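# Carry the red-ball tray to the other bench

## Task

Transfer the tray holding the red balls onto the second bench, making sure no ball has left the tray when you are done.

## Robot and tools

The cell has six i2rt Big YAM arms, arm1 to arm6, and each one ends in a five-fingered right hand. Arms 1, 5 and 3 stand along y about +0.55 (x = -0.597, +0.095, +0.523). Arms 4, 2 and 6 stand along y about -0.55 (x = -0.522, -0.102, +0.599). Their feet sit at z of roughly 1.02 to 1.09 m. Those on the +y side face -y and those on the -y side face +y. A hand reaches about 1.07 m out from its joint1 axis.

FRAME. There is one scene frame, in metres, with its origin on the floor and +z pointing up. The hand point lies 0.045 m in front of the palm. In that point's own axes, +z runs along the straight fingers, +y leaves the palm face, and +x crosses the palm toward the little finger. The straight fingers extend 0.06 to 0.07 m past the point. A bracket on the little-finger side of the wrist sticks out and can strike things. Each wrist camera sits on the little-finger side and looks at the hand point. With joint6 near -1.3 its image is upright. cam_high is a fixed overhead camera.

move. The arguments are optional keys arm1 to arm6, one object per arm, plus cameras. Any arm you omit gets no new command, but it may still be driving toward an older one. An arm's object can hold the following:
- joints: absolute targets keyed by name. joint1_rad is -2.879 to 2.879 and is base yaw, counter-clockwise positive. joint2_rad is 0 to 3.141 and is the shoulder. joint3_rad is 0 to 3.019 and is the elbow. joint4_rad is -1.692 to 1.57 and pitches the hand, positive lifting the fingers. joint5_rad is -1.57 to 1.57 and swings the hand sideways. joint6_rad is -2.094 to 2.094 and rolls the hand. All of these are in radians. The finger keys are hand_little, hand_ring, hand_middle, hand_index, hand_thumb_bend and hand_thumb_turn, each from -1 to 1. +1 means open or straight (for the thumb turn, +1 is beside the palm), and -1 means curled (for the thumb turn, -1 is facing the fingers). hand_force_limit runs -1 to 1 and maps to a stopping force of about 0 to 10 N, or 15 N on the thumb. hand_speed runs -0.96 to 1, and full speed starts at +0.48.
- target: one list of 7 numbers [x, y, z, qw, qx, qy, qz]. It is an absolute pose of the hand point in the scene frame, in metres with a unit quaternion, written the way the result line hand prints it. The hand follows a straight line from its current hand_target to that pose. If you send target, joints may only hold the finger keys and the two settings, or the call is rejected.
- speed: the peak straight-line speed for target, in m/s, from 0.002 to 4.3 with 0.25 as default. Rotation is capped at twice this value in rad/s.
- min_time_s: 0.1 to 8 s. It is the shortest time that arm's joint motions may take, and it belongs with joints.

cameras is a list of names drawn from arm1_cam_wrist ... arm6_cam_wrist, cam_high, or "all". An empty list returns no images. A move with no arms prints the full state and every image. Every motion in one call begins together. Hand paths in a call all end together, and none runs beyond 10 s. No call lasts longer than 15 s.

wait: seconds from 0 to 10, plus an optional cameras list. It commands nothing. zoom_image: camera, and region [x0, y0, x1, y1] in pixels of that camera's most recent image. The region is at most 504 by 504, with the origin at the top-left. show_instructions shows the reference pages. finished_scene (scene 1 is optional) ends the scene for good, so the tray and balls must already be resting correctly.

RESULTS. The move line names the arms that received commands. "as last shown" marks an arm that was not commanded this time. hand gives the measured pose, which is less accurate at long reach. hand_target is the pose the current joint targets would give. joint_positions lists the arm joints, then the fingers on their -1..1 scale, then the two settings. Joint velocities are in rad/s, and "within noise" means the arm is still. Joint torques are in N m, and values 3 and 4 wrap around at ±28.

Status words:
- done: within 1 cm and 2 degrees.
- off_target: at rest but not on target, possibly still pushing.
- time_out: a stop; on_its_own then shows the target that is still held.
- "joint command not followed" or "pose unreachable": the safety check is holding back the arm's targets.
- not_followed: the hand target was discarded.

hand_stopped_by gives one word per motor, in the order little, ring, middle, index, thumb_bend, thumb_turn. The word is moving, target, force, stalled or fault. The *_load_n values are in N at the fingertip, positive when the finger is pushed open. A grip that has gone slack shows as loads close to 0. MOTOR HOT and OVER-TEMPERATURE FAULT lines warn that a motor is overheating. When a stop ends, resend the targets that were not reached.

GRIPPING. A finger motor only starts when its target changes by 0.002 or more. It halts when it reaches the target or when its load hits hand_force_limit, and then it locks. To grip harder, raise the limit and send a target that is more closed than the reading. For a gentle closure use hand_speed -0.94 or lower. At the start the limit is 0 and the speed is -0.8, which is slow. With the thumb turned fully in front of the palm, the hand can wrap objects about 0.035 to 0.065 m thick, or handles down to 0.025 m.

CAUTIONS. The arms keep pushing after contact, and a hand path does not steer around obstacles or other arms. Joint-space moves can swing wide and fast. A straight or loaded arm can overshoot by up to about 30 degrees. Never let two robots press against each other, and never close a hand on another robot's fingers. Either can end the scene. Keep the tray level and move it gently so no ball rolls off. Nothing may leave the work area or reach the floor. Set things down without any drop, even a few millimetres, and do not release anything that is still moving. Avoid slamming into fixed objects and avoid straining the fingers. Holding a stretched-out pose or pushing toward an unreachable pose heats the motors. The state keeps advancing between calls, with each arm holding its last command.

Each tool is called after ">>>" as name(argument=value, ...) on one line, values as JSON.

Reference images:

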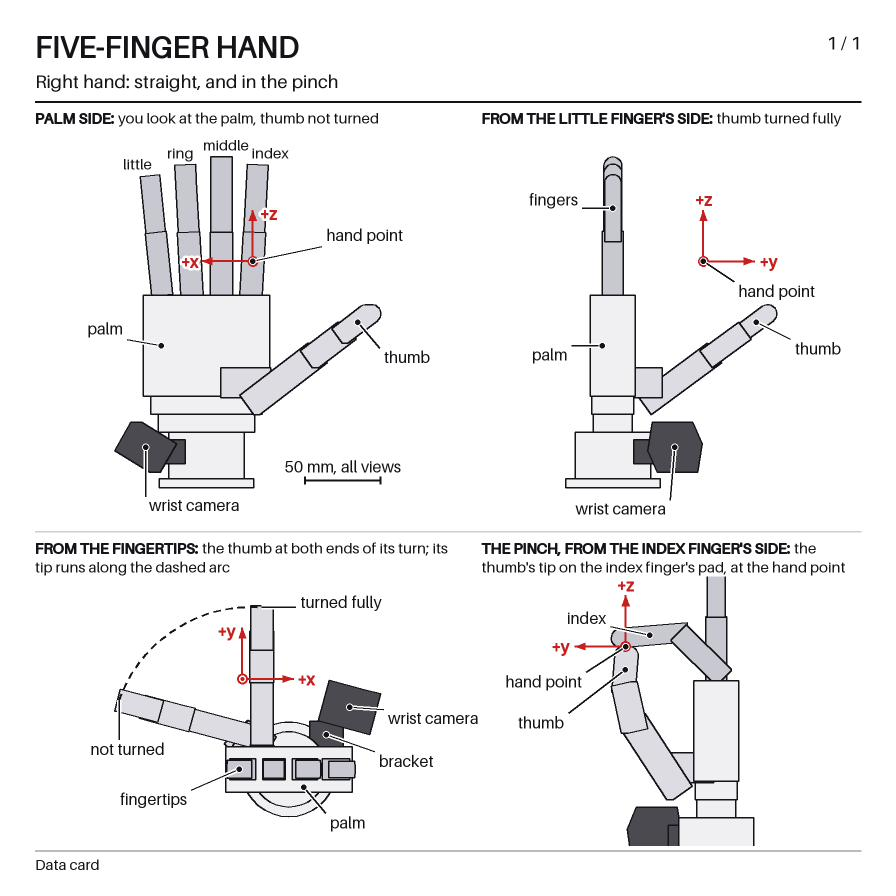

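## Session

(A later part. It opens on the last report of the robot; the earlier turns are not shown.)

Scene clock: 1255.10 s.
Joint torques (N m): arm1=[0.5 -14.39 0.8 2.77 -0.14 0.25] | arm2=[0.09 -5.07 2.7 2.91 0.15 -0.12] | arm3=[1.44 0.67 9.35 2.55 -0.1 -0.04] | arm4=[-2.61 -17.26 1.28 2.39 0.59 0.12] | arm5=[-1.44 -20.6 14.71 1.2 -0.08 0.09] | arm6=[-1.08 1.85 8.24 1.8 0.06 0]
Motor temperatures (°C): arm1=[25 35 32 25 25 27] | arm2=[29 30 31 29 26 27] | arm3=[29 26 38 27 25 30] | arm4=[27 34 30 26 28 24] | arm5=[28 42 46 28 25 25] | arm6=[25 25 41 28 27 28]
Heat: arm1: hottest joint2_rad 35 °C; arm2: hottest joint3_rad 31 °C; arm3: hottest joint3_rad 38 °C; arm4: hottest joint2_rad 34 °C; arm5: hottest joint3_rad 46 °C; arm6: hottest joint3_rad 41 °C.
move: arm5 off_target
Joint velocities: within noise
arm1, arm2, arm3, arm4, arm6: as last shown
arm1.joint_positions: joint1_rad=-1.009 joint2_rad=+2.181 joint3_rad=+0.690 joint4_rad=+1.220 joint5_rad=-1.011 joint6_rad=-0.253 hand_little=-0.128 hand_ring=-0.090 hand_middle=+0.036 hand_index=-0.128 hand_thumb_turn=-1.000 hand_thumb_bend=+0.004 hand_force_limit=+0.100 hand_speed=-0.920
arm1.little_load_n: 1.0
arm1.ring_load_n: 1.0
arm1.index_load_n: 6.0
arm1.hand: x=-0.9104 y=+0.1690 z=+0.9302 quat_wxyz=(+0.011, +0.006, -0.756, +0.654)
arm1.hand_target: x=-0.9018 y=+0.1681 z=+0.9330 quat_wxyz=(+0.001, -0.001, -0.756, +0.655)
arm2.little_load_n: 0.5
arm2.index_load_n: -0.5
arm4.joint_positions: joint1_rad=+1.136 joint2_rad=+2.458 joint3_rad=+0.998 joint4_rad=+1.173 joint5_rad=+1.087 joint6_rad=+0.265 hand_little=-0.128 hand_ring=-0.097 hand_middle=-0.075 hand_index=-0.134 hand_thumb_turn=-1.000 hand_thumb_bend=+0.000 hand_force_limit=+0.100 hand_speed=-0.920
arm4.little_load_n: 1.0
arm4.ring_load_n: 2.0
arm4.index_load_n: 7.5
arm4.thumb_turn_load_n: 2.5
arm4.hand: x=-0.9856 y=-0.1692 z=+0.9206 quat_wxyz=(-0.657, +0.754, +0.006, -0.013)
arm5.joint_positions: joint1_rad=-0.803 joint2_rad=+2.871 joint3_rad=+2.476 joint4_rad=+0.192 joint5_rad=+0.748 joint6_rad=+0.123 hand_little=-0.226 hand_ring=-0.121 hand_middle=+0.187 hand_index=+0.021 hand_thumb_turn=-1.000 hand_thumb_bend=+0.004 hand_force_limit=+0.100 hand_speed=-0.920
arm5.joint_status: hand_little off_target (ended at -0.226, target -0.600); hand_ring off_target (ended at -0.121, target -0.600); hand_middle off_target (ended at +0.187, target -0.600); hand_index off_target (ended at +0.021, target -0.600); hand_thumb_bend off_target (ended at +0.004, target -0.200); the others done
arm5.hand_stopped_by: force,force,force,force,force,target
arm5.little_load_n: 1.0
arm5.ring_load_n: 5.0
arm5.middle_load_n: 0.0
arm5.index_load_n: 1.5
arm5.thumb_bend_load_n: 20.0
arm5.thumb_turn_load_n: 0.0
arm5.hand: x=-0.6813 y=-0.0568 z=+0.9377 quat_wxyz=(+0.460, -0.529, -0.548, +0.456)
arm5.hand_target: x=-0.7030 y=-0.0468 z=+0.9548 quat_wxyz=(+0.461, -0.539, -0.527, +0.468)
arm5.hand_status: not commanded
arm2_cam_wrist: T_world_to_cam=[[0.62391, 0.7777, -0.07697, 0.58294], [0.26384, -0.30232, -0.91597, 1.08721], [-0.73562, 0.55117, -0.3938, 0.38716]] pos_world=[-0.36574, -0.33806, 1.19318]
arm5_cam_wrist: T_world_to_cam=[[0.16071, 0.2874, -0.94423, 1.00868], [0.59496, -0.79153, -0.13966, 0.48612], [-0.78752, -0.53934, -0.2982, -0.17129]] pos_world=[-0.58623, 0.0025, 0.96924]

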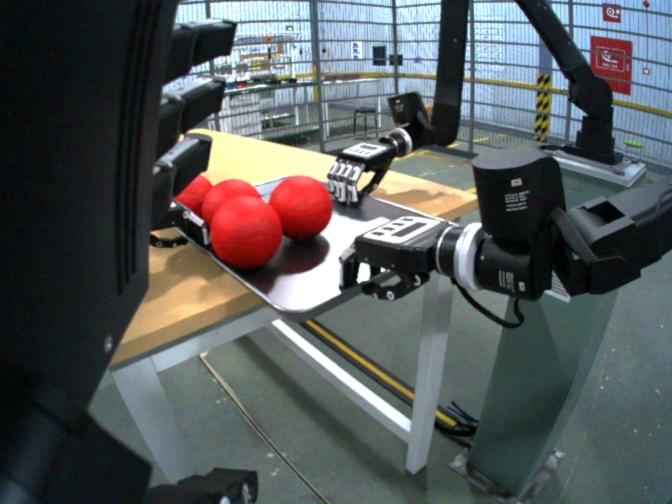

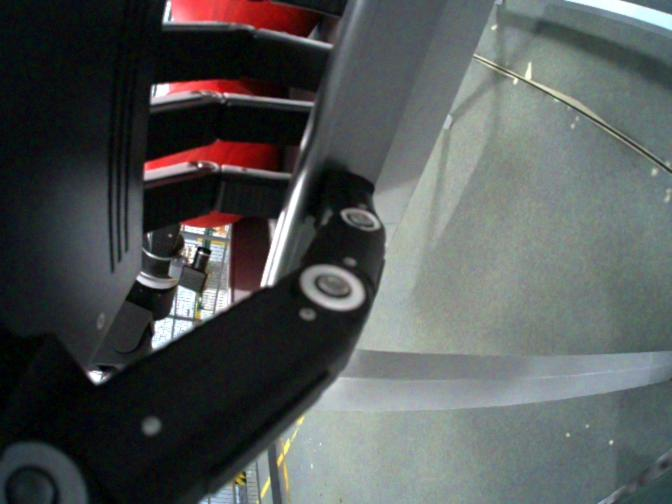

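>>> move(arm5={"joints":{"hand_ring":-0.65,"hand_middle":-0.65,"hand_index":-0.65,"hand_little":-0.65,"hand_force_limit":0.2}}, cameras=["arm5_cam_wrist"])

Scene clock: 1266.97 s.
Joint torques (N m): arm1=[0.73 -13.98 0.85 2.86 -0.16 0.22] | arm2=[0.32 -5.13 2.71 2.92 0.15 -0.11] | arm3=[1.73 0.73 9.39 2.63 -0.08 -0.08] | arm4=[-2.55 -17.26 1.26 2.33 0.64 0.13] | arm5=[-1.79 -21.01 14.6 1.17 -0.14 0.08] | arm6=[-1.14 1.85 8.24 1.8 0.06 0]
Motor temperatures (°C): arm1=[25 35 32 25 25 27] | arm2=[29 30 31 29 26 27] | arm3=[29 26 38 27 25 30] | arm4=[27 34 30 26 28 24] | arm5=[28 43 46 28 25 25] | arm6=[25 24 42 28 27 28]
Heat: arm1: hottest joint2_rad 35 °C; arm2: hottest joint3_rad 31 °C; arm3: hottest joint3_rad 38 °C; arm4: hottest joint2_rad 34 °C; arm5: hottest joint3_rad 46 °C; arm6: hottest joint3_rad 42 °C.
move: arm5 off_target
Joint velocities: within noise
arm1, arm2, arm3, arm4, arm6: as last shown
arm1.index_load_n: 6.5
arm2.little_load_n: 0.0
arm2.index_load_n: 0.0
arm3.index_load_n: -0.5
arm4.joint_positions: joint1_rad=+1.136 joint2_rad=+2.458 joint3_rad=+0.998 joint4_rad=+1.174 joint5_rad=+1.087 joint6_rad=+0.265 hand_little=-0.128 hand_ring=-0.097 hand_middle=-0.075 hand_index=-0.134 hand_thumb_turn=-1.000 hand_thumb_bend=+0.000 hand_force_limit=+0.100 hand_speed=-0.920
arm4.little_load_n: 0.5
arm4.hand: x=-0.9858 y=-0.1692 z=+0.9208 quat_wxyz=(-0.657, +0.754, +0.006, -0.013)
arm4.hand_target: x=-0.9678 y=-0.1654 z=+0.9158 quat_wxyz=(-0.656, +0.755, -0.001, +0.000)
arm5.joint_positions: joint1_rad=-0.803 joint2_rad=+2.871 joint3_rad=+2.477 joint4_rad=+0.192 joint5_rad=+0.748 joint6_rad=+0.123 hand_little=-0.246 hand_ring=-0.179 hand_middle=+0.138 hand_index=-0.066 hand_thumb_turn=-1.000 hand_thumb_bend=+0.005 hand_force_limit=+0.200 hand_speed=-0.920
arm5.joint_status: hand_little off_target (ended at -0.246, target -0.650); hand_ring off_target (ended at -0.179, target -0.650); hand_middle off_target (ended at +0.138, target -0.650); hand_index off_target (ended at -0.066, target -0.650); the others done
arm5.hand_stopped_by: force,force,force,force,force,target
arm5.little_load_n: 3.5
arm5.ring_load_n: 5.0
arm5.middle_load_n: 3.0
arm5.index_load_n: 6.0
arm5.thumb_bend_load_n: 26.0
arm5.thumb_turn_load_n: 0.0
arm5.hand: x=-0.6816 y=-0.0571 z=+0.9385 quat_wxyz=(+0.460, -0.529, -0.547, +0.457)
arm5.hand_target: x=-0.7030 y=-0.0468 z=+0.9546 quat_wxyz=(+0.461, -0.539, -0.527, +0.468)
arm5.hand_status: not commanded
arm5_cam_wrist: T_world_to_cam=[[0.15972, 0.28641, -0.9447, 1.00944], [0.59481, -0.79168, -0.13945, 0.48588], [-0.78784, -0.53965, -0.2968, -0.17299]] pos_world=[-0.58653, 0.0022, 0.97004]

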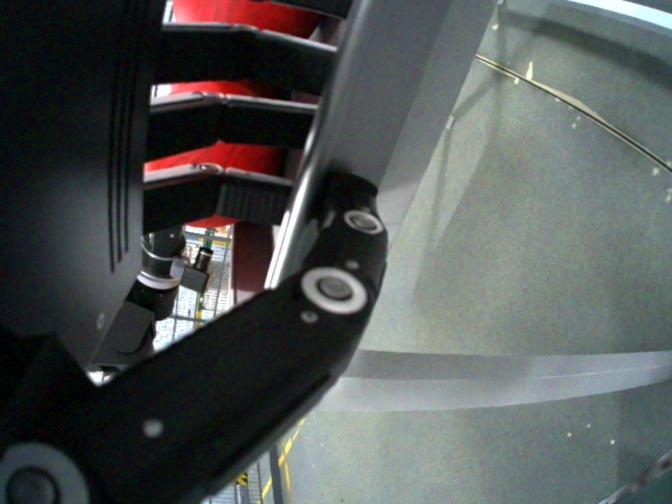

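>>> move(arm1={"target":[-0.9040,0.1663,0.9828,0,0,0.7548,-0.6560],"speed":0.03}, arm4={"target":[-0.9710,-0.1655,0.9648,0.6561,-0.7547,0,0],"speed":0.03}, arm5={"target":[-0.700,-0.050,1.004,0.4593,-0.5376,-0.5293,0.4685],"speed":0.03}, cameras=["arm2_cam_wrist","arm5_cam_wrist","cam_high"])

Scene clock: 1282.80 s.
Joint torques (N m): arm1=[-1.03 -16.67 2.35 1.91 -0.51 0.3] | arm2=[0.15 -4.89 2.76 2.93 0.15 -0.12] | arm3=[1.38 0.67 9.22 2.61 -0.15 -0.07] | arm4=[-1.96 -21.95 1.77 1.61 1.44 -0.09] | arm5=[-2.43 -25.99 10.82 1.47 -0.06 0.1] | arm6=[-1.14 1.79 8.24 1.8 0.06 0]
Motor temperatures (°C): arm1=[25 35 32 25 25 27] | arm2=[29 30 30 29 26 27] | arm3=[29 26 38 27 25 30] | arm4=[27 34 30 26 28 24] | arm5=[28 44 47 27 25 25] | arm6=[25 24 42 28 27 28]
Heat: arm1: hottest joint2_rad 35 °C; arm2: hottest joint2_rad 30 °C; arm3: hottest joint3_rad 38 °C; arm4: hottest joint2_rad 34 °C; arm5: hottest joint3_rad 47 °C; arm6: hottest joint3_rad 42 °C.
move: arm1 off_target; arm4 off_target; arm5 off_target
Joint velocities: within noise
arm1.joint_positions: joint1_rad=-0.989 joint2_rad=+2.053 joint3_rad=+0.654 joint4_rad=+1.105 joint5_rad=-1.005 joint6_rad=-0.253 hand_little=-0.128 hand_ring=-0.090 hand_middle=+0.036 hand_index=-0.128 hand_thumb_turn=-1.000 hand_thumb_bend=+0.004 hand_force_limit=+0.100 hand_speed=-0.920
arm1.joint_status: not commanded
arm1.hand_stopped_by: force,force,force,force,force,target
arm1.little_load_n: 7.5
arm1.ring_load_n: 3.5
arm1.middle_load_n: 0.0
arm1.index_load_n: 5.0
arm1.thumb_bend_load_n: 18.5
arm1.thumb_turn_load_n: 0.0
arm1.hand: x=-0.9000 y=+0.1649 z=+0.9634 quat_wxyz=(+0.000, +0.005, -0.761, +0.649)
arm1.hand_target: x=-0.9034 y=+0.1654 z=+0.9819 quat_wxyz=(-0.001, +0.001, -0.755, +0.656)
arm1.hand_status: off_target (0.020 m and 1.2 deg from the pose sent, 0.053 m and 1.5 deg at the start)
arm2, arm3, arm6: as last shown
arm2.ring_load_n: -0.5
arm4.joint_positions: joint1_rad=+1.133 joint2_rad=+2.383 joint3_rad=+0.942 joint4_rad=+1.107 joint5_rad=+1.075 joint6_rad=+0.300 hand_little=-0.129 hand_ring=-0.098 hand_middle=-0.075 hand_index=-0.134 hand_thumb_turn=-1.000 hand_thumb_bend=+0.001 hand_force_limit=+0.100 hand_speed=-0.920
arm4.joint_status: not commanded
arm4.hand_stopped_by: force,force,force,force,force,target
arm4.little_load_n: 0.0
arm4.ring_load_n: 0.0
arm4.middle_load_n: 2.0
arm4.index_load_n: 14.5
arm4.thumb_bend_load_n: 20.5
arm4.thumb_turn_load_n: 4.0
arm4.hand: x=-0.9769 y=-0.1740 z=+0.9381 quat_wxyz=(-0.647, +0.762, +0.010, -0.011)
arm4.hand_target: x=-0.9722 y=-0.1651 z=+0.9635 quat_wxyz=(-0.656, +0.755, -0.004, -0.003)
arm4.hand_status: off_target (0.029 m and 2.1 deg from the pose sent, 0.047 m and 1.6 deg at the start)
arm5.joint_positions: joint1_rad=-0.795 joint2_rad=+2.844 joint3_rad=+2.451 joint4_rad=+0.157 joint5_rad=+0.737 joint6_rad=+0.122 hand_little=-0.247 hand_ring=-0.179 hand_middle=+0.139 hand_index=-0.067 hand_thumb_turn=-1.000 hand_thumb_bend=+0.007 hand_force_limit=+0.200 hand_speed=-0.920
arm5.joint_status: not commanded
arm5.hand_stopped_by: force,force,force,force,force,target
arm5.little_load_n: 0.0
arm5.ring_load_n: 4.5
arm5.middle_load_n: 9.0
arm5.index_load_n: -0.5
arm5.thumb_bend_load_n: 35.5
arm5.thumb_turn_load_n: 4.0
arm5.hand: x=-0.6732 y=-0.0618 z=+0.9418 quat_wxyz=(+0.455, -0.525, -0.563, +0.448)
arm5.hand_target: x=-0.6995 y=-0.0517 z=+1.0036 quat_wxyz=(+0.457, -0.535, -0.532, +0.470)
arm5.hand_status: off_target (0.069 m and 4.8 deg from the pose sent, 0.068 m and 2.6 deg at the start)
arm2_cam_wrist: T_world_to_cam=[[0.62391, 0.7777, -0.07697, 0.58294], [0.26384, -0.30232, -0.91597, 1.08721], [-0.73562, 0.55117, -0.3938, 0.38716]] pos_world=[-0.36574, -0.33806, 1.19318]
arm5_cam_wrist: T_world_to_cam=[[0.17836, 0.31144, -0.93338, 1.01597], [0.61303, -0.77716, -0.14217, 0.49333], [-0.76967, -0.54683, -0.32953, -0.12525]] pos_world=[-0.58003, -0.0015, 0.97715]

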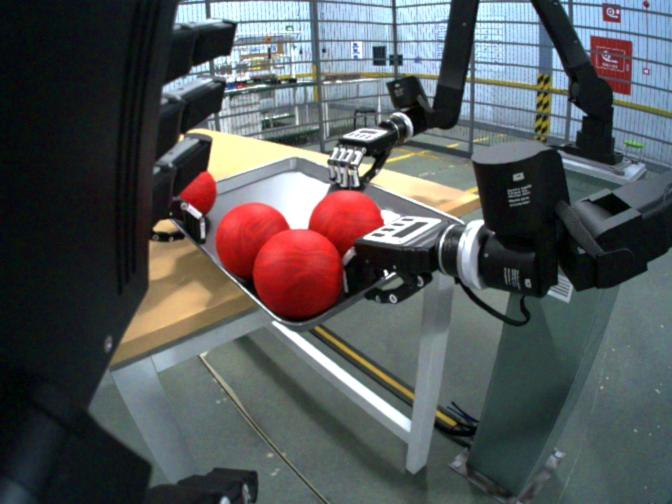

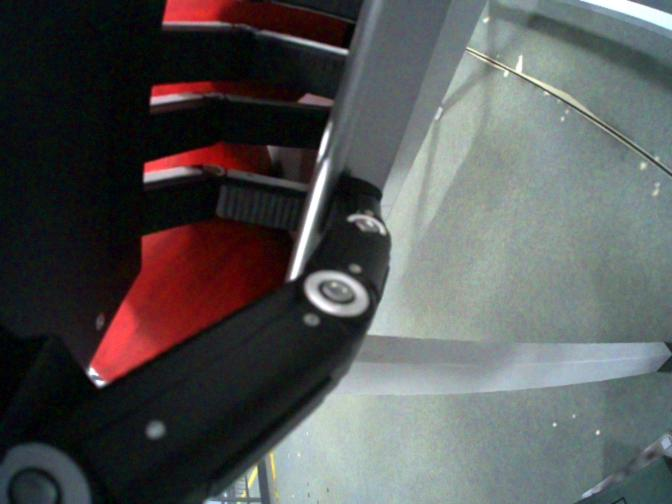

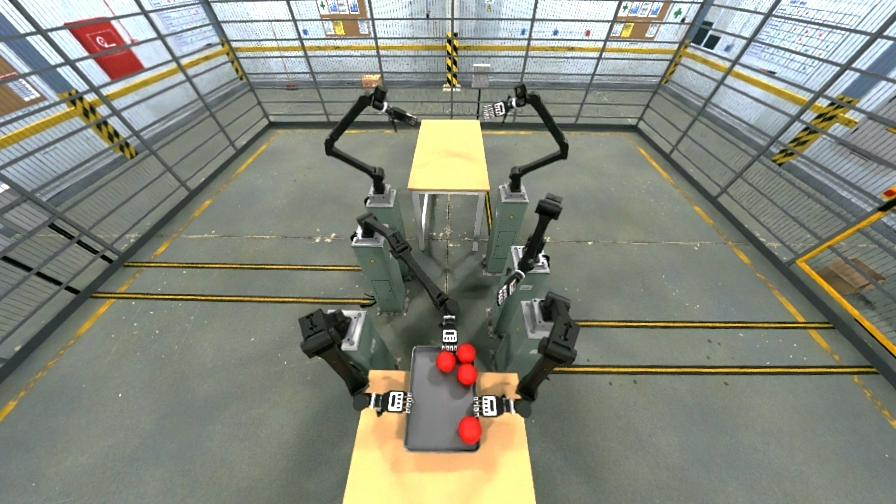

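>>> move(arm5={"target":[-0.700,-0.045,1.054,0.4593,-0.5376,-0.5293,0.4685],"speed":0.03}, cameras=["arm2_cam_wrist","arm5_cam_wrist","cam_high"])

Scene clock: 1292.33 s.
Joint torques (N m): arm1=[-0.73 -16.32 2.84 1.99 -0.22 0.23] | arm2=[0.03 -5.07 2.71 2.93 0.14 -0.11] | arm3=[1.73 0.56 9.29 2.32 -0.11 -0.08] | arm4=[-1.96 -21.89 2.29 2 1.45 -0.06] | arm5=[-2.08 -27.46 11.56 1.68 0.46 0.1] | arm6=[-1.14 1.85 8.24 1.8 0.06 0]
Motor temperatures (°C): arm1=[25 35 32 25 25 27] | arm2=[29 30 30 29 26 27] | arm3=[29 26 38 27 25 30] | arm4=[27 35 30 26 29 24] | arm5=[28 46 47 27 25 25] | arm6=[25 24 42 28 27 28]
Heat: arm1: hottest joint2_rad 35 °C; arm2: hottest joint2_rad 30 °C; arm3: hottest joint3_rad 38 °C; arm4: hottest joint2_rad 35 °C; arm5: hottest joint3_rad 47 °C; arm6: hottest joint3_rad 42 °C.
move: arm5 off_target
Joint velocities: within noise
arm1, arm2, arm3, arm4, arm6: as last shown
arm1.joint_positions: joint1_rad=-0.989 joint2_rad=+2.049 joint3_rad=+0.648 joint4_rad=+1.103 joint5_rad=-1.014 joint6_rad=-0.250 hand_little=-0.128 hand_ring=-0.090 hand_middle=+0.036 hand_index=-0.128 hand_thumb_turn=-1.000 hand_thumb_bend=+0.004 hand_force_limit=+0.100 hand_speed=-0.920
arm1.little_load_n: 8.0
arm1.index_load_n: 5.5
arm1.thumb_bend_load_n: 15.0
arm1.hand: x=-0.8962 y=+0.1662 z=+0.9645 quat_wxyz=(-0.006, +0.006, -0.761, +0.649)
arm1.hand_target: x=-0.9035 y=+0.1652 z=+0.9819 quat_wxyz=(-0.001, +0.001, -0.755, +0.656)
arm2.ring_load_n: 0.0
arm3.index_load_n: 0.0
arm4.joint_positions: joint1_rad=+1.126 joint2_rad=+2.383 joint3_rad=+0.932 joint4_rad=+1.096 joint5_rad=+1.075 joint6_rad=+0.296 hand_little=-0.129 hand_ring=-0.098 hand_middle=-0.075 hand_index=-0.134 hand_thumb_turn=-1.000 hand_thumb_bend=+0.001 hand_force_limit=+0.100 hand_speed=-0.920
arm4.ring_load_n: 1.5
arm4.middle_load_n: 4.0
arm4.index_load_n: 13.5
arm4.thumb_bend_load_n: 22.0
arm4.thumb_turn_load_n: 3.0
arm4.hand: x=-0.9684 y=-0.1731 z=+0.9339 quat_wxyz=(-0.644, +0.765, +0.014, -0.001)
arm4.hand_target: x=-0.9690 y=-0.1627 z=+0.9629 quat_wxyz=(-0.655, +0.755, -0.005, +0.000)
arm5.joint_positions: joint1_rad=-0.795 joint2_rad=+2.787 joint3_rad=+2.378 joint4_rad=+0.134 joint5_rad=+0.731 joint6_rad=+0.128 hand_little=-0.247 hand_ring=-0.179 hand_middle=+0.139 hand_index=-0.067 hand_thumb_turn=-1.000 hand_thumb_bend=+0.007 hand_force_limit=+0.200 hand_speed=-0.920
arm5.joint_status: not commanded
arm5.hand_stopped_by: force,force,force,force,force,target
arm5.little_load_n: 0.0
arm5.ring_load_n: 6.5
arm5.middle_load_n: 9.5
arm5.index_load_n: 0.0
arm5.thumb_bend_load_n: 35.5
arm5.thumb_turn_load_n: 3.5
arm5.hand: x=-0.6656 y=-0.0561 z=+0.9488 quat_wxyz=(+0.451, -0.525, -0.576, +0.435)
arm5.hand_target: x=-0.6970 y=-0.0467 z=+1.0409 quat_wxyz=(+0.459, -0.538, -0.529, +0.469)
arm5.hand_status: off_target (0.111 m and 6.8 deg from the pose sent, 0.117 m and 4.8 deg at the start; pose on its path clipped on 32 of 70 steps)
arm6.little_load_n: 0.5
arm2_cam_wrist: T_world_to_cam=[[0.62391, 0.7777, -0.07697, 0.58294], [0.26384, -0.30232, -0.91597, 1.08721], [-0.73562, 0.55117, -0.3938, 0.38716]] pos_world=[-0.36574, -0.33806, 1.19318]
arm5_cam_wrist: T_world_to_cam=[[0.20429, 0.33171, -0.921, 1.02593], [0.62098, -0.77122, -0.14003, 0.4977], [-0.75674, -0.54331, -0.36354, -0.07292]] pos_world=[-0.57383, 0.0039, 0.98806]

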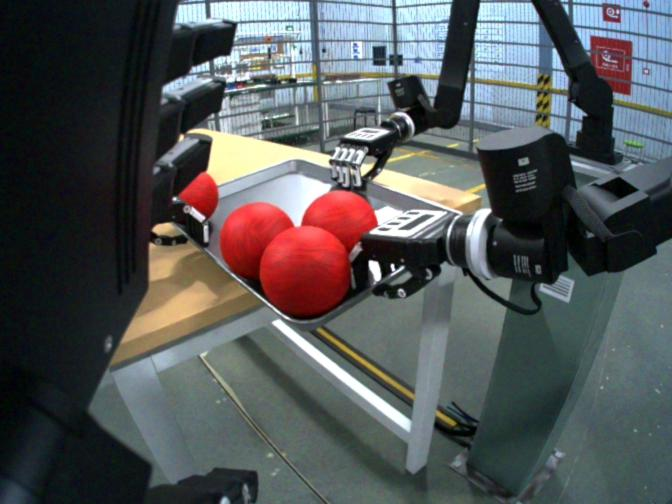

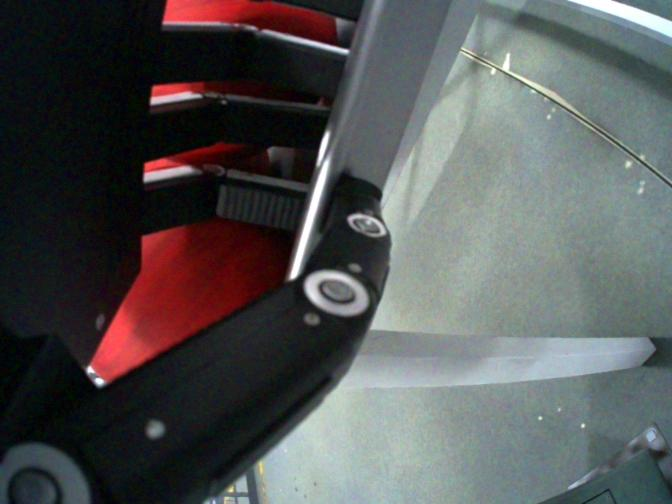

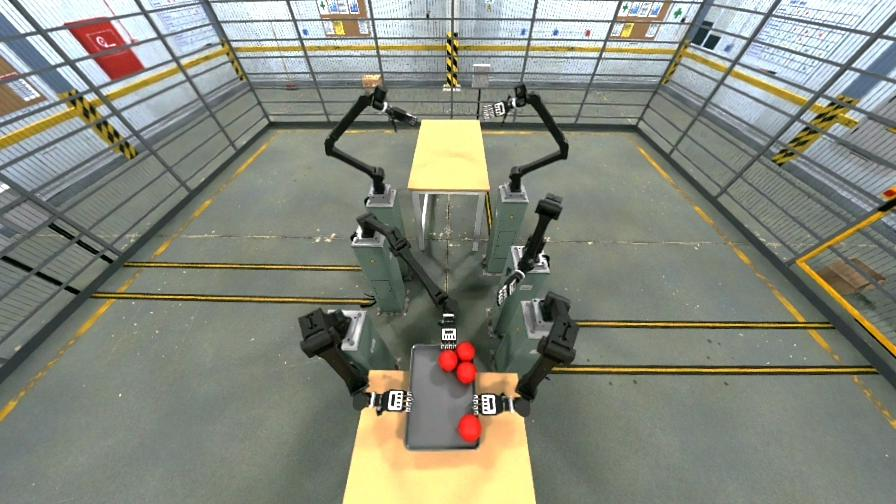

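>>> move(arm1={"target":[-0.9040,0.1663,0.9328,0,0,0.7548,-0.6560],"speed":0.03}, arm4={"target":[-0.9710,-0.1655,0.9148,0.6561,-0.7547,0,0],"speed":0.03}, arm5={"target":[-0.695,-0.048,0.970,0.4593,-0.5376,-0.5293,0.4685],"speed":0.04}, cameras=["arm2_cam_wrist","arm5_cam_wrist","cam_high"])

Scene clock: 1368.90 s.
Joint torques (N m): arm1=[-0.56 -12.51 3.77 3.23 -0.24 0.1] | arm2=[0.09 -5.07 2.71 2.88 0.15 -0.12] | arm3=[1.32 0.73 9.43 2.55 -0.12 -0.02] | arm4=[-1.26 -15.21 4.12 2.78 0.55 0.09] | arm5=[-1.96 -21.07 13.67 3.58 0.56 -0.04] | arm6=[-1.08 1.85 8.25 1.78 0.06 0]
Motor temperatures (°C): arm1=[25 35 32 25 25 27] | arm2=[29 29 30 29 26 27] | arm3=[28 26 38 27 25 30] | arm4=[27 38 30 26 30 24] | arm5=[28 47 44 28 26 25] | arm6=[25 24 42 28 27 28]
Heat: arm1: hottest joint2_rad 35 °C; arm2: hottest joint3_rad 30 °C; arm3: hottest joint3_rad 38 °C; arm4: hottest joint2_rad 38 °C; arm5: hottest joint2_rad 47 °C; arm6: hottest joint3_rad 42 °C.
move: arm1 done; arm4 done; arm5 off_target
Joint velocities: within noise
arm1.joint_positions: joint1_rad=-0.992 joint2_rad=+2.162 joint3_rad=+0.664 joint4_rad=+1.208 joint5_rad=-1.011 joint6_rad=-0.239 hand_little=-0.128 hand_ring=-0.090 hand_middle=+0.036 hand_index=-0.128 hand_thumb_turn=-1.000 hand_thumb_bend=+0.004 hand_force_limit=+0.100 hand_speed=-0.920
arm1.joint_status: not commanded
arm1.hand_stopped_by: force,force,force,force,force,target
arm1.little_load_n: 2.0
arm1.ring_load_n: 2.5
arm1.middle_load_n: 0.0
arm1.index_load_n: 10.5
arm1.thumb_bend_load_n: 17.5
arm1.thumb_turn_load_n: 0.0
arm1.hand: x=-0.8944 y=+0.1690 z=+0.9325 quat_wxyz=(-0.005, +0.001, -0.760, +0.650)
arm1.hand_target: x=-0.9042 y=+0.1667 z=+0.9335 quat_wxyz=(+0.001, +0.000, -0.755, +0.656)
arm1.hand_status: done (0.010 m and 1.1 deg from the pose sent, 0.033 m and 1.4 deg at the start)
arm2, arm3, arm6: as last shown
arm4.joint_positions: joint1_rad=+1.129 joint2_rad=+2.439 joint3_rad=+0.969 joint4_rad=+1.159 joint5_rad=+1.094 joint6_rad=+0.261 hand_little=-0.128 hand_ring=-0.097 hand_middle=-0.075 hand_index=-0.134 hand_thumb_turn=-1.000 hand_thumb_bend=+0.001 hand_force_limit=+0.100 hand_speed=-0.920
arm4.joint_status: not commanded
arm4.hand_stopped_by: force,force,force,force,force,target
arm4.little_load_n: 1.5
arm4.ring_load_n: 3.0
arm4.middle_load_n: 0.5
arm4.index_load_n: 8.5
arm4.thumb_bend_load_n: 14.0
arm4.thumb_turn_load_n: 1.0
arm4.hand: x=-0.9720 y=-0.1698 z=+0.9220 quat_wxyz=(-0.653, +0.757, +0.010, +0.002)
arm4.hand_target: x=-0.9724 y=-0.1666 z=+0.9158 quat_wxyz=(-0.657, +0.754, +0.003, +0.001)
arm4.hand_status: done (0.008 m and 1.3 deg from the pose sent, 0.021 m and 2.4 deg at the start)
arm5.joint_positions: joint1_rad=-0.795 joint2_rad=+2.799 joint3_rad=+2.365 joint4_rad=+0.181 joint5_rad=+0.731 joint6_rad=+0.137 hand_little=-0.247 hand_ring=-0.179 hand_middle=+0.138 hand_index=-0.067 hand_thumb_turn=-1.000 hand_thumb_bend=+0.007 hand_force_limit=+0.200 hand_speed=-0.920
arm5.joint_status: not commanded
arm5.hand_stopped_by: force,force,force,force,force,target
arm5.little_load_n: 0.0
arm5.ring_load_n: 6.0
arm5.middle_load_n: 1.5
arm5.index_load_n: 0.0
arm5.thumb_bend_load_n: 18.5
arm5.thumb_turn_load_n: 5.0
arm5.hand: x=-0.6653 y=-0.0564 z=+0.9409 quat_wxyz=(+0.449, -0.528, -0.566, +0.446)
arm5.hand_target: x=-0.6928 y=-0.0449 z=+0.9714 quat_wxyz=(+0.460, -0.537, -0.529, +0.468)
arm5.hand_status: off_target (0.042 m and 5.2 deg from the pose sent, 0.037 m and 6.8 deg at the start)
arm6.little_load_n: 0.0
arm2_cam_wrist: T_world_to_cam=[[0.62391, 0.7777, -0.07697, 0.58294], [0.26384, -0.30232, -0.91597, 1.08721], [-0.73562, 0.55117, -0.3938, 0.38716]] pos_world=[-0.36574, -0.33806, 1.19318]
arm5_cam_wrist: T_world_to_cam=[[0.18999, 0.30799, -0.93222, 1.01852], [0.61722, -0.77588, -0.13054, 0.48447], [-0.7635, -0.55059, -0.33751, -0.10516]] pos_world=[-0.57283, 0.0043, 0.97725]

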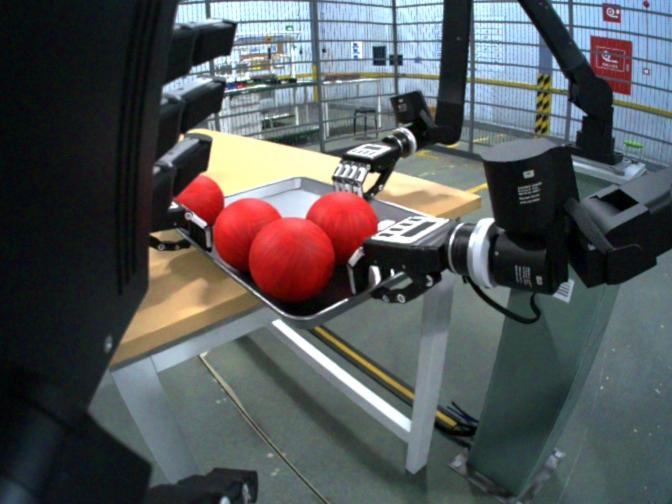

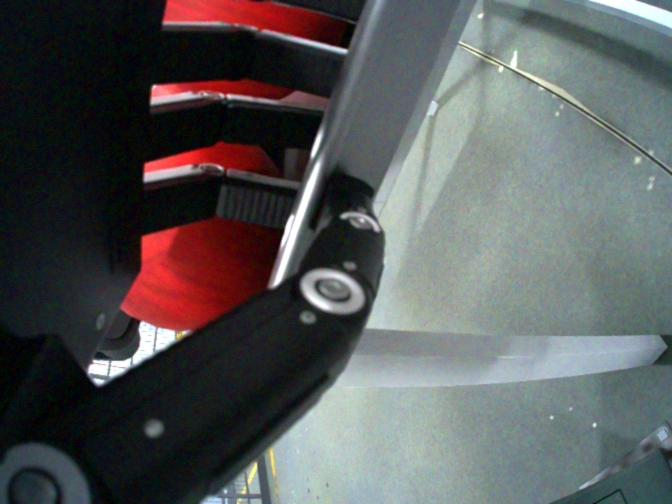

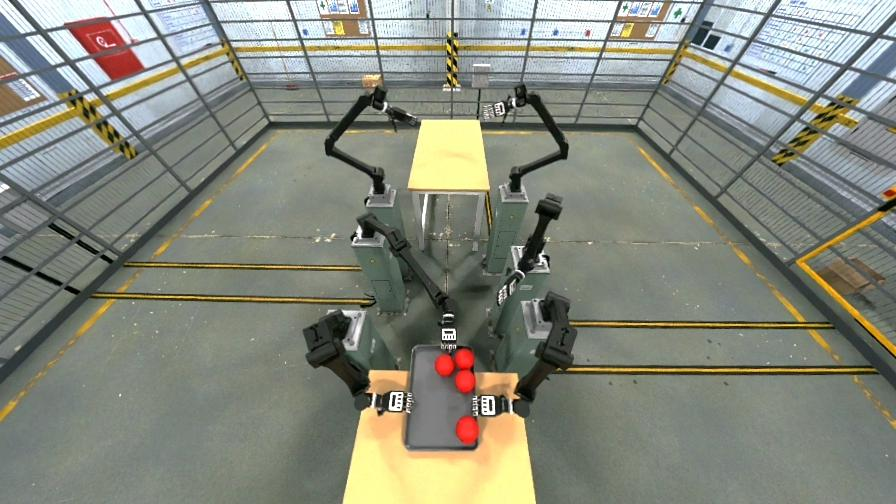

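>>> move(arm4={"joints":{"hand_little":0.6,"hand_ring":0.6,"hand_middle":0.6,"hand_index":0.6,"hand_thumb_bend":0.1,"hand_speed":-0.5}})

>>> move(arm4={"target":[-0.9724,-0.192,0.914,0.6561,-0.7547,0,0],"speed":0.05})

>>> move(arm4={"target":[-0.99,-0.200,0.965,0.6561,-0.7547,0,0],"speed":0.08})

>>> move(arm4={"target":[-1.070,-0.192,0.960,0.6561,-0.7547,0,0],"speed":0.1}, cameras=["arm4_cam_wrist","arm2_cam_wrist","cam_high"])

Scene clock: 1399.43 s.
Joint torques (N m): arm1=[-0.73 -12.92 3.7 3.12 -0.22 0.13] | arm2=[0.21 -5.01 2.7 2.93 0.14 -0.12] | arm3=[1.49 0.85 9.52 2.7 -0.11 -0.05] | arm4=[-1.32 -15.38 3.99 2.76 0.43 0.09] | arm5=[-2.49 -21.3 13.68 3.48 0.54 -0.03] | arm6=[-1.14 1.79 8.24 1.8 0.06 0]
Motor temperatures (°C): arm1=[25 36 32 25 25 27] | arm2=[29 29 30 29 26 27] | arm3=[28 26 38 27 25 30] | arm4=[27 36 30 26 29 24] | arm5=[28 45 45 28 26 25] | arm6=[25 24 42 28 27 28]
Heat: arm1: hottest joint2_rad 36 °C; arm2: hottest joint3_rad 30 °C; arm3: hottest joint3_rad 38 °C; arm4: hottest joint2_rad 36 °C; arm5: hottest joint2_rad 45 °C; arm6: hottest joint3_rad 42 °C.
move: arm4 done
Joint velocities: within noise
arm1, arm2, arm5: as last shown
arm1.joint_positions: joint1_rad=-0.992 joint2_rad=+2.162 joint3_rad=+0.664 joint4_rad=+1.208 joint5_rad=-1.013 joint6_rad=-0.239 hand_little=-0.128 hand_ring=-0.090 hand_middle=+0.036 hand_index=-0.128 hand_thumb_turn=-1.000 hand_thumb_bend=+0.004 hand_force_limit=+0.100 hand_speed=-0.920
arm1.index_load_n: 10.0
arm1.hand: x=-0.8941 y=+0.1690 z=+0.9326 quat_wxyz=(-0.006, +0.002, -0.760, +0.650)
arm1.hand_target: x=-0.9039 y=+0.1668 z=+0.9336 quat_wxyz=(+0.000, +0.000, -0.755, +0.656)
arm3.joint_positions: joint1_rad=+0.060 joint2_rad=+0.645 joint3_rad=+1.351 joint4_rad=-1.208 joint5_rad=-0.095 joint6_rad=-1.018 hand_little=+1.000 hand_ring=+1.000 hand_middle=+1.000 hand_index=+1.000 hand_thumb_turn=+1.000 hand_thumb_bend=+1.000 hand_force_limit=+0.000 hand_speed=-0.800
arm3.joint_status: not commanded
arm3.hand_stopped_by: target,target,target,target,target,target
arm3.little_load_n: 0.0
arm3.ring_load_n: 0.0
arm3.middle_load_n: 0.0
arm3.index_load_n: 0.0
arm3.thumb_bend_load_n: 0.0
arm3.thumb_turn_load_n: 0.0
arm3.hand: x=+0.5279 y=+0.2895 z=+1.5665 quat_wxyz=(+0.190, +0.472, -0.717, +0.476)
arm3.hand_target: x=+0.5278 y=+0.2899 z=+1.5768 quat_wxyz=(+0.195, +0.469, -0.712, +0.484)
arm3.hand_status: not commanded
arm4.joint_positions: joint1_rad=+1.119 joint2_rad=+2.442 joint3_rad=+0.971 joint4_rad=+1.160 joint5_rad=+1.097 joint6_rad=+0.270 hand_little=+0.600 hand_ring=+0.600 hand_middle=+0.600 hand_index=+0.600 hand_thumb_turn=-1.000 hand_thumb_bend=+0.100 hand_force_limit=+0.100 hand_speed=-0.500
arm4.joint_status: all done
arm4.hand_stopped_by: target,target,target,target,target,target
arm4.little_load_n: 0.0
arm4.ring_load_n: 0.0
arm4.middle_load_n: 0.0
arm4.index_load_n: 0.0
arm4.thumb_bend_load_n: 0.5
arm4.thumb_turn_load_n: 0.0
arm4.hand: x=-0.9684 y=-0.1655 z=+0.9213 quat_wxyz=(-0.654, +0.757, +0.002, +0.003)
arm4.hand_target: x=-0.9690 y=-0.1624 z=+0.9158 quat_wxyz=(-0.656, +0.754, -0.004, +0.001)
arm4.hand_status: not commanded
arm5.ring_load_n: 6.5
arm5.thumb_bend_load_n: 18.0
arm5.thumb_turn_load_n: 4.5
arm5.hand_target: x=-0.6928 y=-0.0449 z=+0.9715 quat_wxyz=(+0.460, -0.537, -0.529, +0.468)
arm6.joint_positions: joint1_rad=-0.234 joint2_rad=+0.617 joint3_rad=+1.415 joint4_rad=-1.189 joint5_rad=+0.058 joint6_rad=-1.321 hand_little=+1.000 hand_ring=+1.000 hand_middle=+1.000 hand_index=+1.000 hand_thumb_turn=+1.000 hand_thumb_bend=+1.000 hand_force_limit=+0.000 hand_speed=-0.800
arm6.joint_status: not commanded
arm6.hand_stopped_by: target,target,target,target,target,target
arm6.little_load_n: 0.0
arm6.ring_load_n: 0.0
arm6.middle_load_n: 0.0
arm6.index_load_n: 0.0
arm6.thumb_bend_load_n: 0.0
arm6.thumb_turn_load_n: 0.0
arm6.hand: x=+0.6998 y=-0.3152 z=+1.5986 quat_wxyz=(-0.386, +0.707, +0.432, +0.406)
arm6.hand_target: x=+0.6993 y=-0.3171 z=+1.6089 quat_wxyz=(-0.393, +0.702, +0.428, +0.413)
arm6.hand_status: not commanded
pictures: none

Scene clock: 1400.70 s.
Joint torques (N m): arm1=[-0.85 -12.63 3.67 3.07 -0.22 0.1] | arm2=[0.15 -5.19 2.71 2.92 0.16 -0.11] | arm3=[1.67 0.73 9.24 2.48 -0.12 -0.03] | arm4=[-0.62 -15.74 2.24 2.14 0.51 0.19] | arm5=[-2.14 -21.89 13.7 3.49 0.51 -0.07] | arm6=[-1.14 1.85 8.24 1.8 0.06 0]
Motor temperatures (°C): arm1=[25 36 32 25 25 27] | arm2=[29 29 30 29 26 27] | arm3=[28 26 38 27 25 30] | arm4=[27 36 30 26 29 24] | arm5=[28 45 45 28 26 25] | arm6=[25 24 42 28 27 28]
Heat: arm1: hottest joint2_rad 36 °C; arm2: hottest joint3_rad 30 °C; arm3: hottest joint3_rad 38 °C; arm4: hottest joint2_rad 36 °C; arm5: hottest joint2_rad 45 °C; arm6: hottest joint3_rad 42 °C.
move: arm4 off_target
Joint velocities: within noise
arm1, arm3, arm5, arm6: as last shown
arm1.joint_positions: joint1_rad=-0.992 joint2_rad=+2.164 joint3_rad=+0.664 joint4_rad=+1.208 joint5_rad=-1.013 joint6_rad=-0.239 hand_little=-0.128 hand_ring=-0.090 hand_middle=+0.036 hand_index=-0.128 hand_thumb_turn=-1.000 hand_thumb_bend=+0.004 hand_force_limit=+0.100 hand_speed=-0.920
arm1.little_load_n: 1.5
arm1.hand: x=-0.8938 y=+0.1692 z=+0.9319 quat_wxyz=(-0.006, +0.001, -0.760, +0.650)
arm1.hand_target: x=-0.9037 y=+0.1670 z=+0.9329 quat_wxyz=(+0.000, +0.000, -0.755, +0.656)
arm2.joint_positions: joint1_rad=+1.015 joint2_rad=+1.659 joint3_rad=+0.231 joint4_rad=+1.562 joint5_rad=+0.173 joint6_rad=-1.247 hand_little=+1.000 hand_ring=+1.000 hand_middle=+1.000 hand_index=+1.000 hand_thumb_turn=+1.000 hand_thumb_bend=+1.000 hand_force_limit=+0.000 hand_speed=-0.800
arm2.joint_status: not commanded
arm2.hand_stopped_by: target,target,target,target,target,target
arm2.little_load_n: 0.0
arm2.ring_load_n: 0.0
arm2.middle_load_n: 0.0
arm2.index_load_n: 0.0
arm2.thumb_bend_load_n: 0.0
arm2.thumb_turn_load_n: 0.0
arm2.hand: x=-0.4477 y=-0.2753 z=+1.1441 quat_wxyz=(-0.738, +0.323, +0.579, +0.128)
arm2.hand_target: x=-0.4482 y=-0.2785 z=+1.1519 quat_wxyz=(-0.745, +0.314, +0.574, +0.131)
arm2.hand_status: not commanded
arm4.joint_positions: joint1_rad=+1.179 joint2_rad=+2.442 joint3_rad=+0.966 joint4_rad=+1.160 joint5_rad=+1.146 joint6_rad=+0.291 hand_little=+0.600 hand_ring=+0.600 hand_middle=+0.600 hand_index=+0.600 hand_thumb_turn=-1.000 hand_thumb_bend=+0.100 hand_force_limit=+0.100 hand_speed=-0.500
arm4.joint_status: not commanded
arm4.hand_stopped_by: target,target,target,target,target,target
arm4.little_load_n: 0.0
arm4.ring_load_n: 0.0
arm4.middle_load_n: 0.0
arm4.index_load_n: 0.0
arm4.thumb_bend_load_n: 0.0
arm4.thumb_turn_load_n: 0.0
arm4.hand: x=-0.9810 y=-0.1907 z=+0.9235 quat_wxyz=(-0.658, +0.753, +0.003, -0.004)
arm4.hand_target: x=-0.9756 y=-0.1956 z=+0.9145 quat_wxyz=(-0.656, +0.754, +0.003, -0.003)
arm4.hand_status: off_target (0.013 m and 0.7 deg from the pose sent, 0.028 m and 0.6 deg at the start)
arm5.thumb_turn_load_n: 5.0
arm5.hand_target: x=-0.6928 y=-0.0449 z=+0.9715 quat_wxyz=(+0.460, -0.537, -0.530, +0.468)
pictures: none

Scene clock: 1402.10 s.
Joint torques (N m): arm1=[-0.85 -12.04 3.64 3.12 -0.21 0.14] | arm2=[0.21 -5.19 2.7 2.95 0.14 -0.12] | arm3=[1.55 0.26 9.48 2.69 -0.09 -0.06] | arm4=[-0.38 -18.02 2.89 1.02 0.52 0.2] | arm5=[-2.49 -21.01 13.7 3.32 0.6 -0.1] | arm6=[-1.14 1.85 8.24 1.8 0.06 0]
Motor temperatures (°C): arm1=[25 36 32 25 25 27] | arm2=[29 29 30 29 26 27] | arm3=[28 26 38 27 25 30] | arm4=[27 36 30 26 29 24] | arm5=[28 45 45 28 26 25] | arm6=[25 24 42 28 27 28]
Heat: arm1: hottest joint2_rad 36 °C; arm2: hottest joint3_rad 30 °C; arm3: hottest joint3_rad 38 °C; arm4: hottest joint2_rad 36 °C; arm5: hottest joint2_rad 45 °C; arm6: hottest joint3_rad 42 °C.
move: arm4 done
Joint velocities: arm1=[within noise] | arm2=[within noise] | arm3=[within noise] | arm4=[within noise] | arm5=[within noise] | arm6=[-0.005 -0.005 -0.007 -0.002 -0.168 -0.007]
arm1, arm2, arm3, arm5, arm6: as last shown
arm1.ring_load_n: 2.0
arm4.joint_positions: joint1_rad=+1.192 joint2_rad=+2.326 joint3_rad=+0.939 joint4_rad=+1.045 joint5_rad=+1.175 joint6_rad=+0.317 hand_little=+0.600 hand_ring=+0.600 hand_middle=+0.600 hand_index=+0.600 hand_thumb_turn=-1.000 hand_thumb_bend=+0.100 hand_force_limit=+0.100 hand_speed=-0.500
arm4.joint_status: not commanded
arm4.hand_stopped_by: target,target,target,target,target,target
arm4.little_load_n: -0.5
arm4.ring_load_n: 0.0
arm4.middle_load_n: 0.0
arm4.index_load_n: 0.0
arm4.thumb_bend_load_n: 0.0
arm4.thumb_turn_load_n: 0.0
arm4.hand: x=-0.9874 y=-0.1921 z=+0.9636 quat_wxyz=(-0.658, +0.753, -0.004, +0.003)
arm4.hand_target: x=-0.9878 y=-0.1962 z=+0.9652 quat_wxyz=(-0.656, +0.754, -0.003, +0.002)
arm4.hand_status: done (0.008 m and 0.6 deg from the pose sent, 0.043 m and 0.7 deg at the start)
arm5.thumb_turn_load_n: 4.5
pictures: none

Scene clock: 1403.73 s.
Joint torques (N m): arm1=[-0.32 -12.86 3.64 3.12 -0.2 0.09] | arm2=[0.09 -5.07 2.66 2.91 0.15 -0.12] | arm3=[2.26 0.85 9.37 2.7 -0.14 -0.08] | arm4=[1.32 -15.15 7.61 0.64 -1.11 0.21] | arm5=[-1.67 -20.37 13.6 3.02 0.6 -0.08] | arm6=[-1.14 1.79 8.24 1.78 0.06 0]
Motor temperatures (°C): arm1=[25 36 32 25 25 27] | arm2=[29 29 30 29 26 27] | arm3=[28 26 38 27 25 30] | arm4=[27 36 30 26 29 24] | arm5=[28 45 45 28 26 25] | arm6=[25 24 42 28 27 28]
Heat: arm1: hottest joint2_rad 36 °C; arm2: hottest joint3_rad 30 °C; arm3: hottest joint3_rad 38 °C; arm4: hottest joint2_rad 36 °C; arm5: hottest joint2_rad 45 °C; arm6: hottest joint3_rad 42 °C.
move: arm4 off_target
Joint velocities: within noise
arm1, arm2, arm3, arm5, arm6: as last shown
arm1.joint_positions: joint1_rad=-1.010 joint2_rad=+2.164 joint3_rad=+0.664 joint4_rad=+1.208 joint5_rad=-1.019 joint6_rad=-0.239 hand_little=-0.128 hand_ring=-0.090 hand_middle=+0.036 hand_index=-0.128 hand_thumb_turn=-1.000 hand_thumb_bend=+0.004 hand_force_limit=+0.100 hand_speed=-0.920
arm1.little_load_n: 3.0
arm1.ring_load_n: 3.0
arm1.index_load_n: 7.5
arm1.thumb_bend_load_n: 18.0
arm1.hand: x=-0.8997 y=+0.1747 z=+0.9323 quat_wxyz=(-0.003, -0.004, -0.759, +0.651)
arm1.hand_target: x=-0.9073 y=+0.1706 z=+0.9336 quat_wxyz=(+0.002, -0.003, -0.755, +0.656)
arm4.joint_positions: joint1_rad=+1.219 joint2_rad=+2.335 joint3_rad=+1.126 joint4_rad=+0.843 joint5_rad=+1.258 joint6_rad=+0.348 hand_little=+0.600 hand_ring=+0.600 hand_middle=+0.600 hand_index=+0.600 hand_thumb_turn=-1.000 hand_thumb_bend=+0.100 hand_force_limit=+0.100 hand_speed=-0.500
arm4.joint_status: not commanded
arm4.hand_stopped_by: target,target,target,target,target,target
arm4.little_load_n: 0.0
arm4.ring_load_n: 0.0
arm4.middle_load_n: 0.0
arm4.index_load_n: 4.0
arm4.thumb_bend_load_n: 0.0
arm4.thumb_turn_load_n: 0.0
arm4.hand: x=-1.0445 y=-0.1779 z=+0.9807 quat_wxyz=(-0.665, +0.747, -0.023, +0.021)
arm4.hand_target: x=-1.0647 y=-0.1917 z=+0.9603 quat_wxyz=(-0.657, +0.753, +0.000, +0.007)
arm4.hand_status: off_target (0.036 m and 3.8 deg from the pose sent, 0.083 m and 0.6 deg at the start)
arm5.joint_positions: joint1_rad=-0.803 joint2_rad=+2.802 joint3_rad=+2.365 joint4_rad=+0.191 joint5_rad=+0.729 joint6_rad=+0.139 hand_little=-0.247 hand_ring=-0.178 hand_middle=+0.138 hand_index=-0.067 hand_thumb_turn=-1.000 hand_thumb_bend=+0.006 hand_force_limit=+0.200 hand_speed=-0.920
arm5.little_load_n: 1.5
arm5.ring_load_n: 10.0
arm5.middle_load_n: 0.5
arm5.thumb_bend_load_n: 16.0
arm5.thumb_turn_load_n: 5.5
arm5.hand: x=-0.6702 y=-0.0512 z=+0.9401 quat_wxyz=(+0.450, -0.530, -0.562, +0.448)
arm5.hand_target: x=-0.6927 y=-0.0450 z=+0.9709 quat_wxyz=(+0.459, -0.538, -0.530, +0.468)
arm6.index_load_n: 0.5
pictures: arm2_cam_wrist, arm4_cam_wrist, cam_high
arm2_cam_wrist: T_world_to_cam=[[0.62391, 0.7777, -0.07697, 0.58294], [0.26384, -0.30232, -0.91597, 1.08721], [-0.73562, 0.55117, -0.3938, 0.38716]] pos_world=[-0.36574, -0.33806, 1.19318]
arm4_cam_wrist: T_world_to_cam=[[0.26232, -0.06508, -0.96278, 1.21397], [-0.86715, -0.45363, -0.2056, -0.78308], [-0.42337, 0.88881, -0.17543, 0.00519]] pos_world=[-0.9953, -0.28084, 1.0087]

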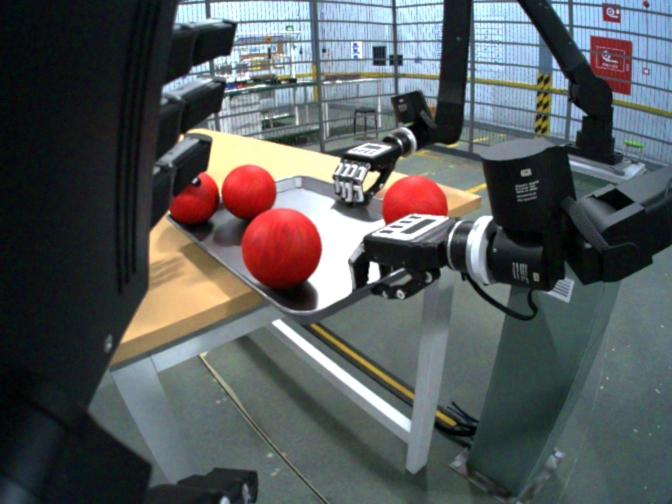

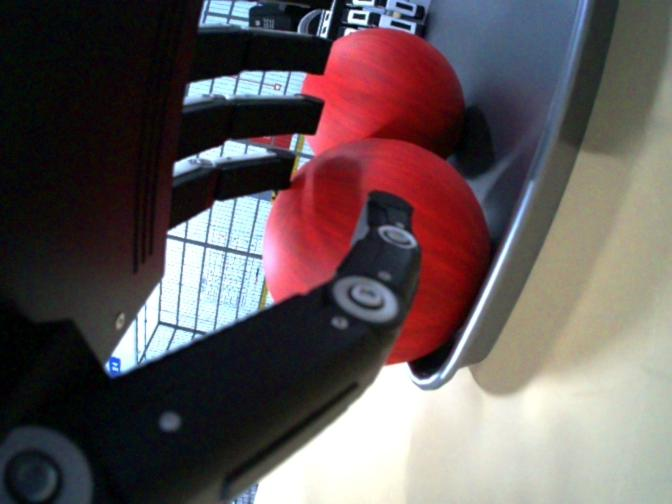

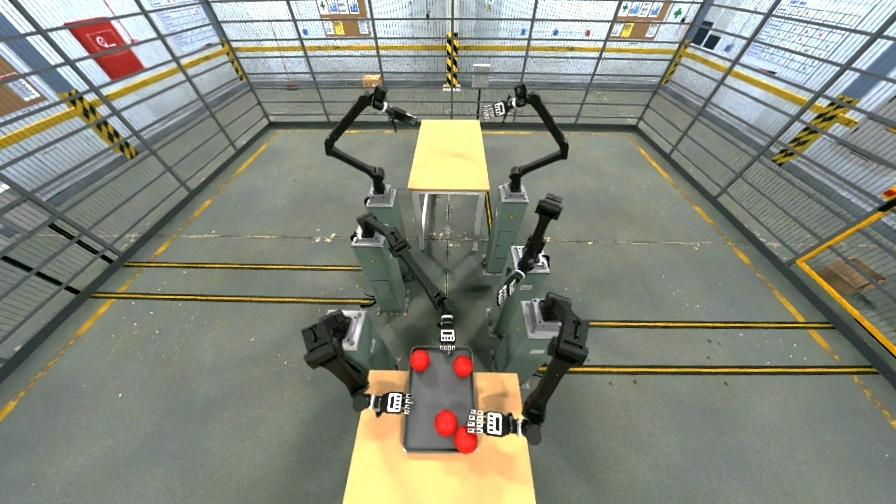

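>>> move(arm4={"target":[-1.0,-0.210,1.04,0.6561,-0.7547,0,0],"speed":0.12}, cameras=["arm4_cam_wrist","arm2_cam_wrist","cam_high"])

Scene clock: 1416.93 s.
Joint torques (N m): arm1=[-0.09 -12.16 3.64 3.21 -0.2 0.11] | arm2=[0.26 -5.07 2.69 2.93 0.14 -0.11] | arm3=[1.14 0.79 9.17 2.63 -0.18 -0.03] | arm4=[-0.67 -17.26 4.16 1.22 0.15 0.16] | arm5=[-1.49 -20.89 13.5 2.96 0.55 -0.11] | arm6=[-1.14 1.85 8.24 1.8 0.06 0]
Motor temperatures (°C): arm1=[25 35 32 25 25 27] | arm2=[29 29 30 29 26 27] | arm3=[28 26 38 27 25 30] | arm4=[27 35 31 26 29 24] | arm5=[28 46 45 28 26 25] | arm6=[25 24 42 28 27 28]
Heat: arm1: hottest joint2_rad 35 °C; arm2: hottest joint3_rad 30 °C; arm3: hottest joint3_rad 38 °C; arm4: hottest joint2_rad 35 °C; arm5: hottest joint2_rad 46 °C; arm6: hottest joint3_rad 42 °C.
move: arm4 done
Joint velocities: within noise
arm1, arm2, arm3, arm5, arm6: as last shown
arm4.joint_positions: joint1_rad=+1.236 joint2_rad=+2.114 joint3_rad=+0.897 joint4_rad=+0.843 joint5_rad=+1.201 joint6_rad=+0.359 hand_little=+0.600 hand_ring=+0.600 hand_middle=+0.600 hand_index=+0.600 hand_thumb_turn=-1.000 hand_thumb_bend=+0.100 hand_force_limit=+0.100 hand_speed=-0.500
arm4.joint_status: not commanded
arm4.hand_stopped_by: target,target,target,target,target,target
arm4.little_load_n: 0.0
arm4.ring_load_n: 0.0
arm4.middle_load_n: 0.0
arm4.index_load_n: 0.0
arm4.thumb_bend_load_n: 0.0
arm4.thumb_turn_load_n: 0.0
arm4.hand: x=-1.0045 y=-0.2097 z=+1.0382 quat_wxyz=(-0.657, +0.754, -0.001, -0.005)
arm4.hand_target: x=-1.0044 y=-0.2122 z=+1.0401 quat_wxyz=(-0.655, +0.755, +0.001, -0.008)
arm4.hand_status: done (0.005 m and 0.6 deg from the pose sent, 0.081 m and 3.8 deg at the start)
arm5.joint_positions: joint1_rad=-0.803 joint2_rad=+2.802 joint3_rad=+2.365 joint4_rad=+0.191 joint5_rad=+0.729 joint6_rad=+0.137 hand_little=-0.247 hand_ring=-0.178 hand_middle=+0.138 hand_index=-0.067 hand_thumb_turn=-1.000 hand_thumb_bend=+0.006 hand_force_limit=+0.200 hand_speed=-0.920
arm5.thumb_turn_load_n: 5.0
arm5.hand: x=-0.6702 y=-0.0511 z=+0.9400 quat_wxyz=(+0.451, -0.530, -0.562, +0.447)
arm5.hand_target: x=-0.6926 y=-0.0450 z=+0.9709 quat_wxyz=(+0.460, -0.537, -0.530, +0.468)
arm6.index_load_n: -0.5
pictures: arm2_cam_wrist, arm4_cam_wrist, cam_high
arm2_cam_wrist: T_world_to_cam=[[0.62391, 0.7777, -0.07697, 0.58294], [0.26384, -0.30232, -0.91597, 1.08721], [-0.73562, 0.55117, -0.3938, 0.38716]] pos_world=[-0.36574, -0.33806, 1.19318]
arm4_cam_wrist: T_world_to_cam=[[0.25651, -0.06813, -0.96414, 1.25172], [-0.83604, -0.5162, -0.18595, -0.75323], [-0.48502, 0.85376, -0.18937, 0.00566]] pos_world=[-0.94806, -0.30836, 1.06784]

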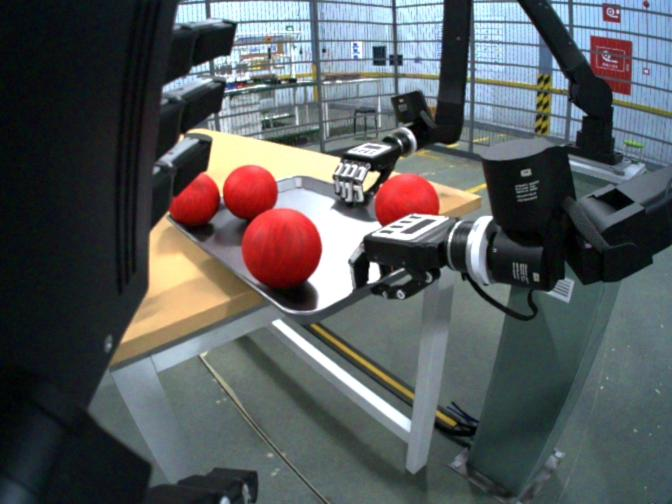

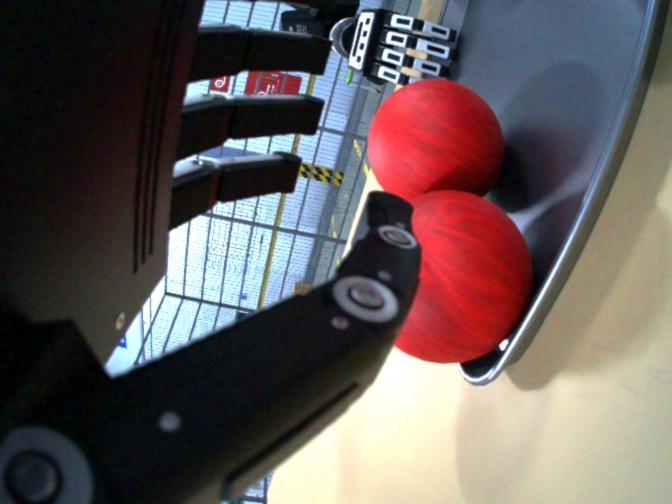

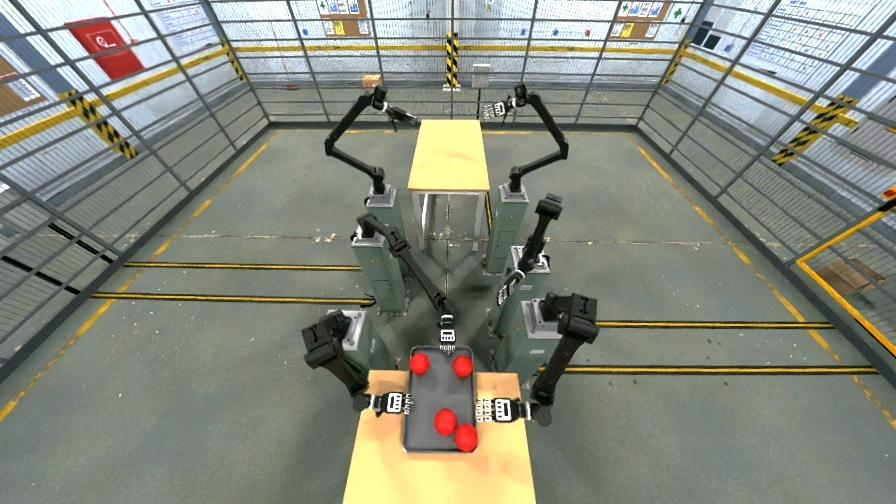

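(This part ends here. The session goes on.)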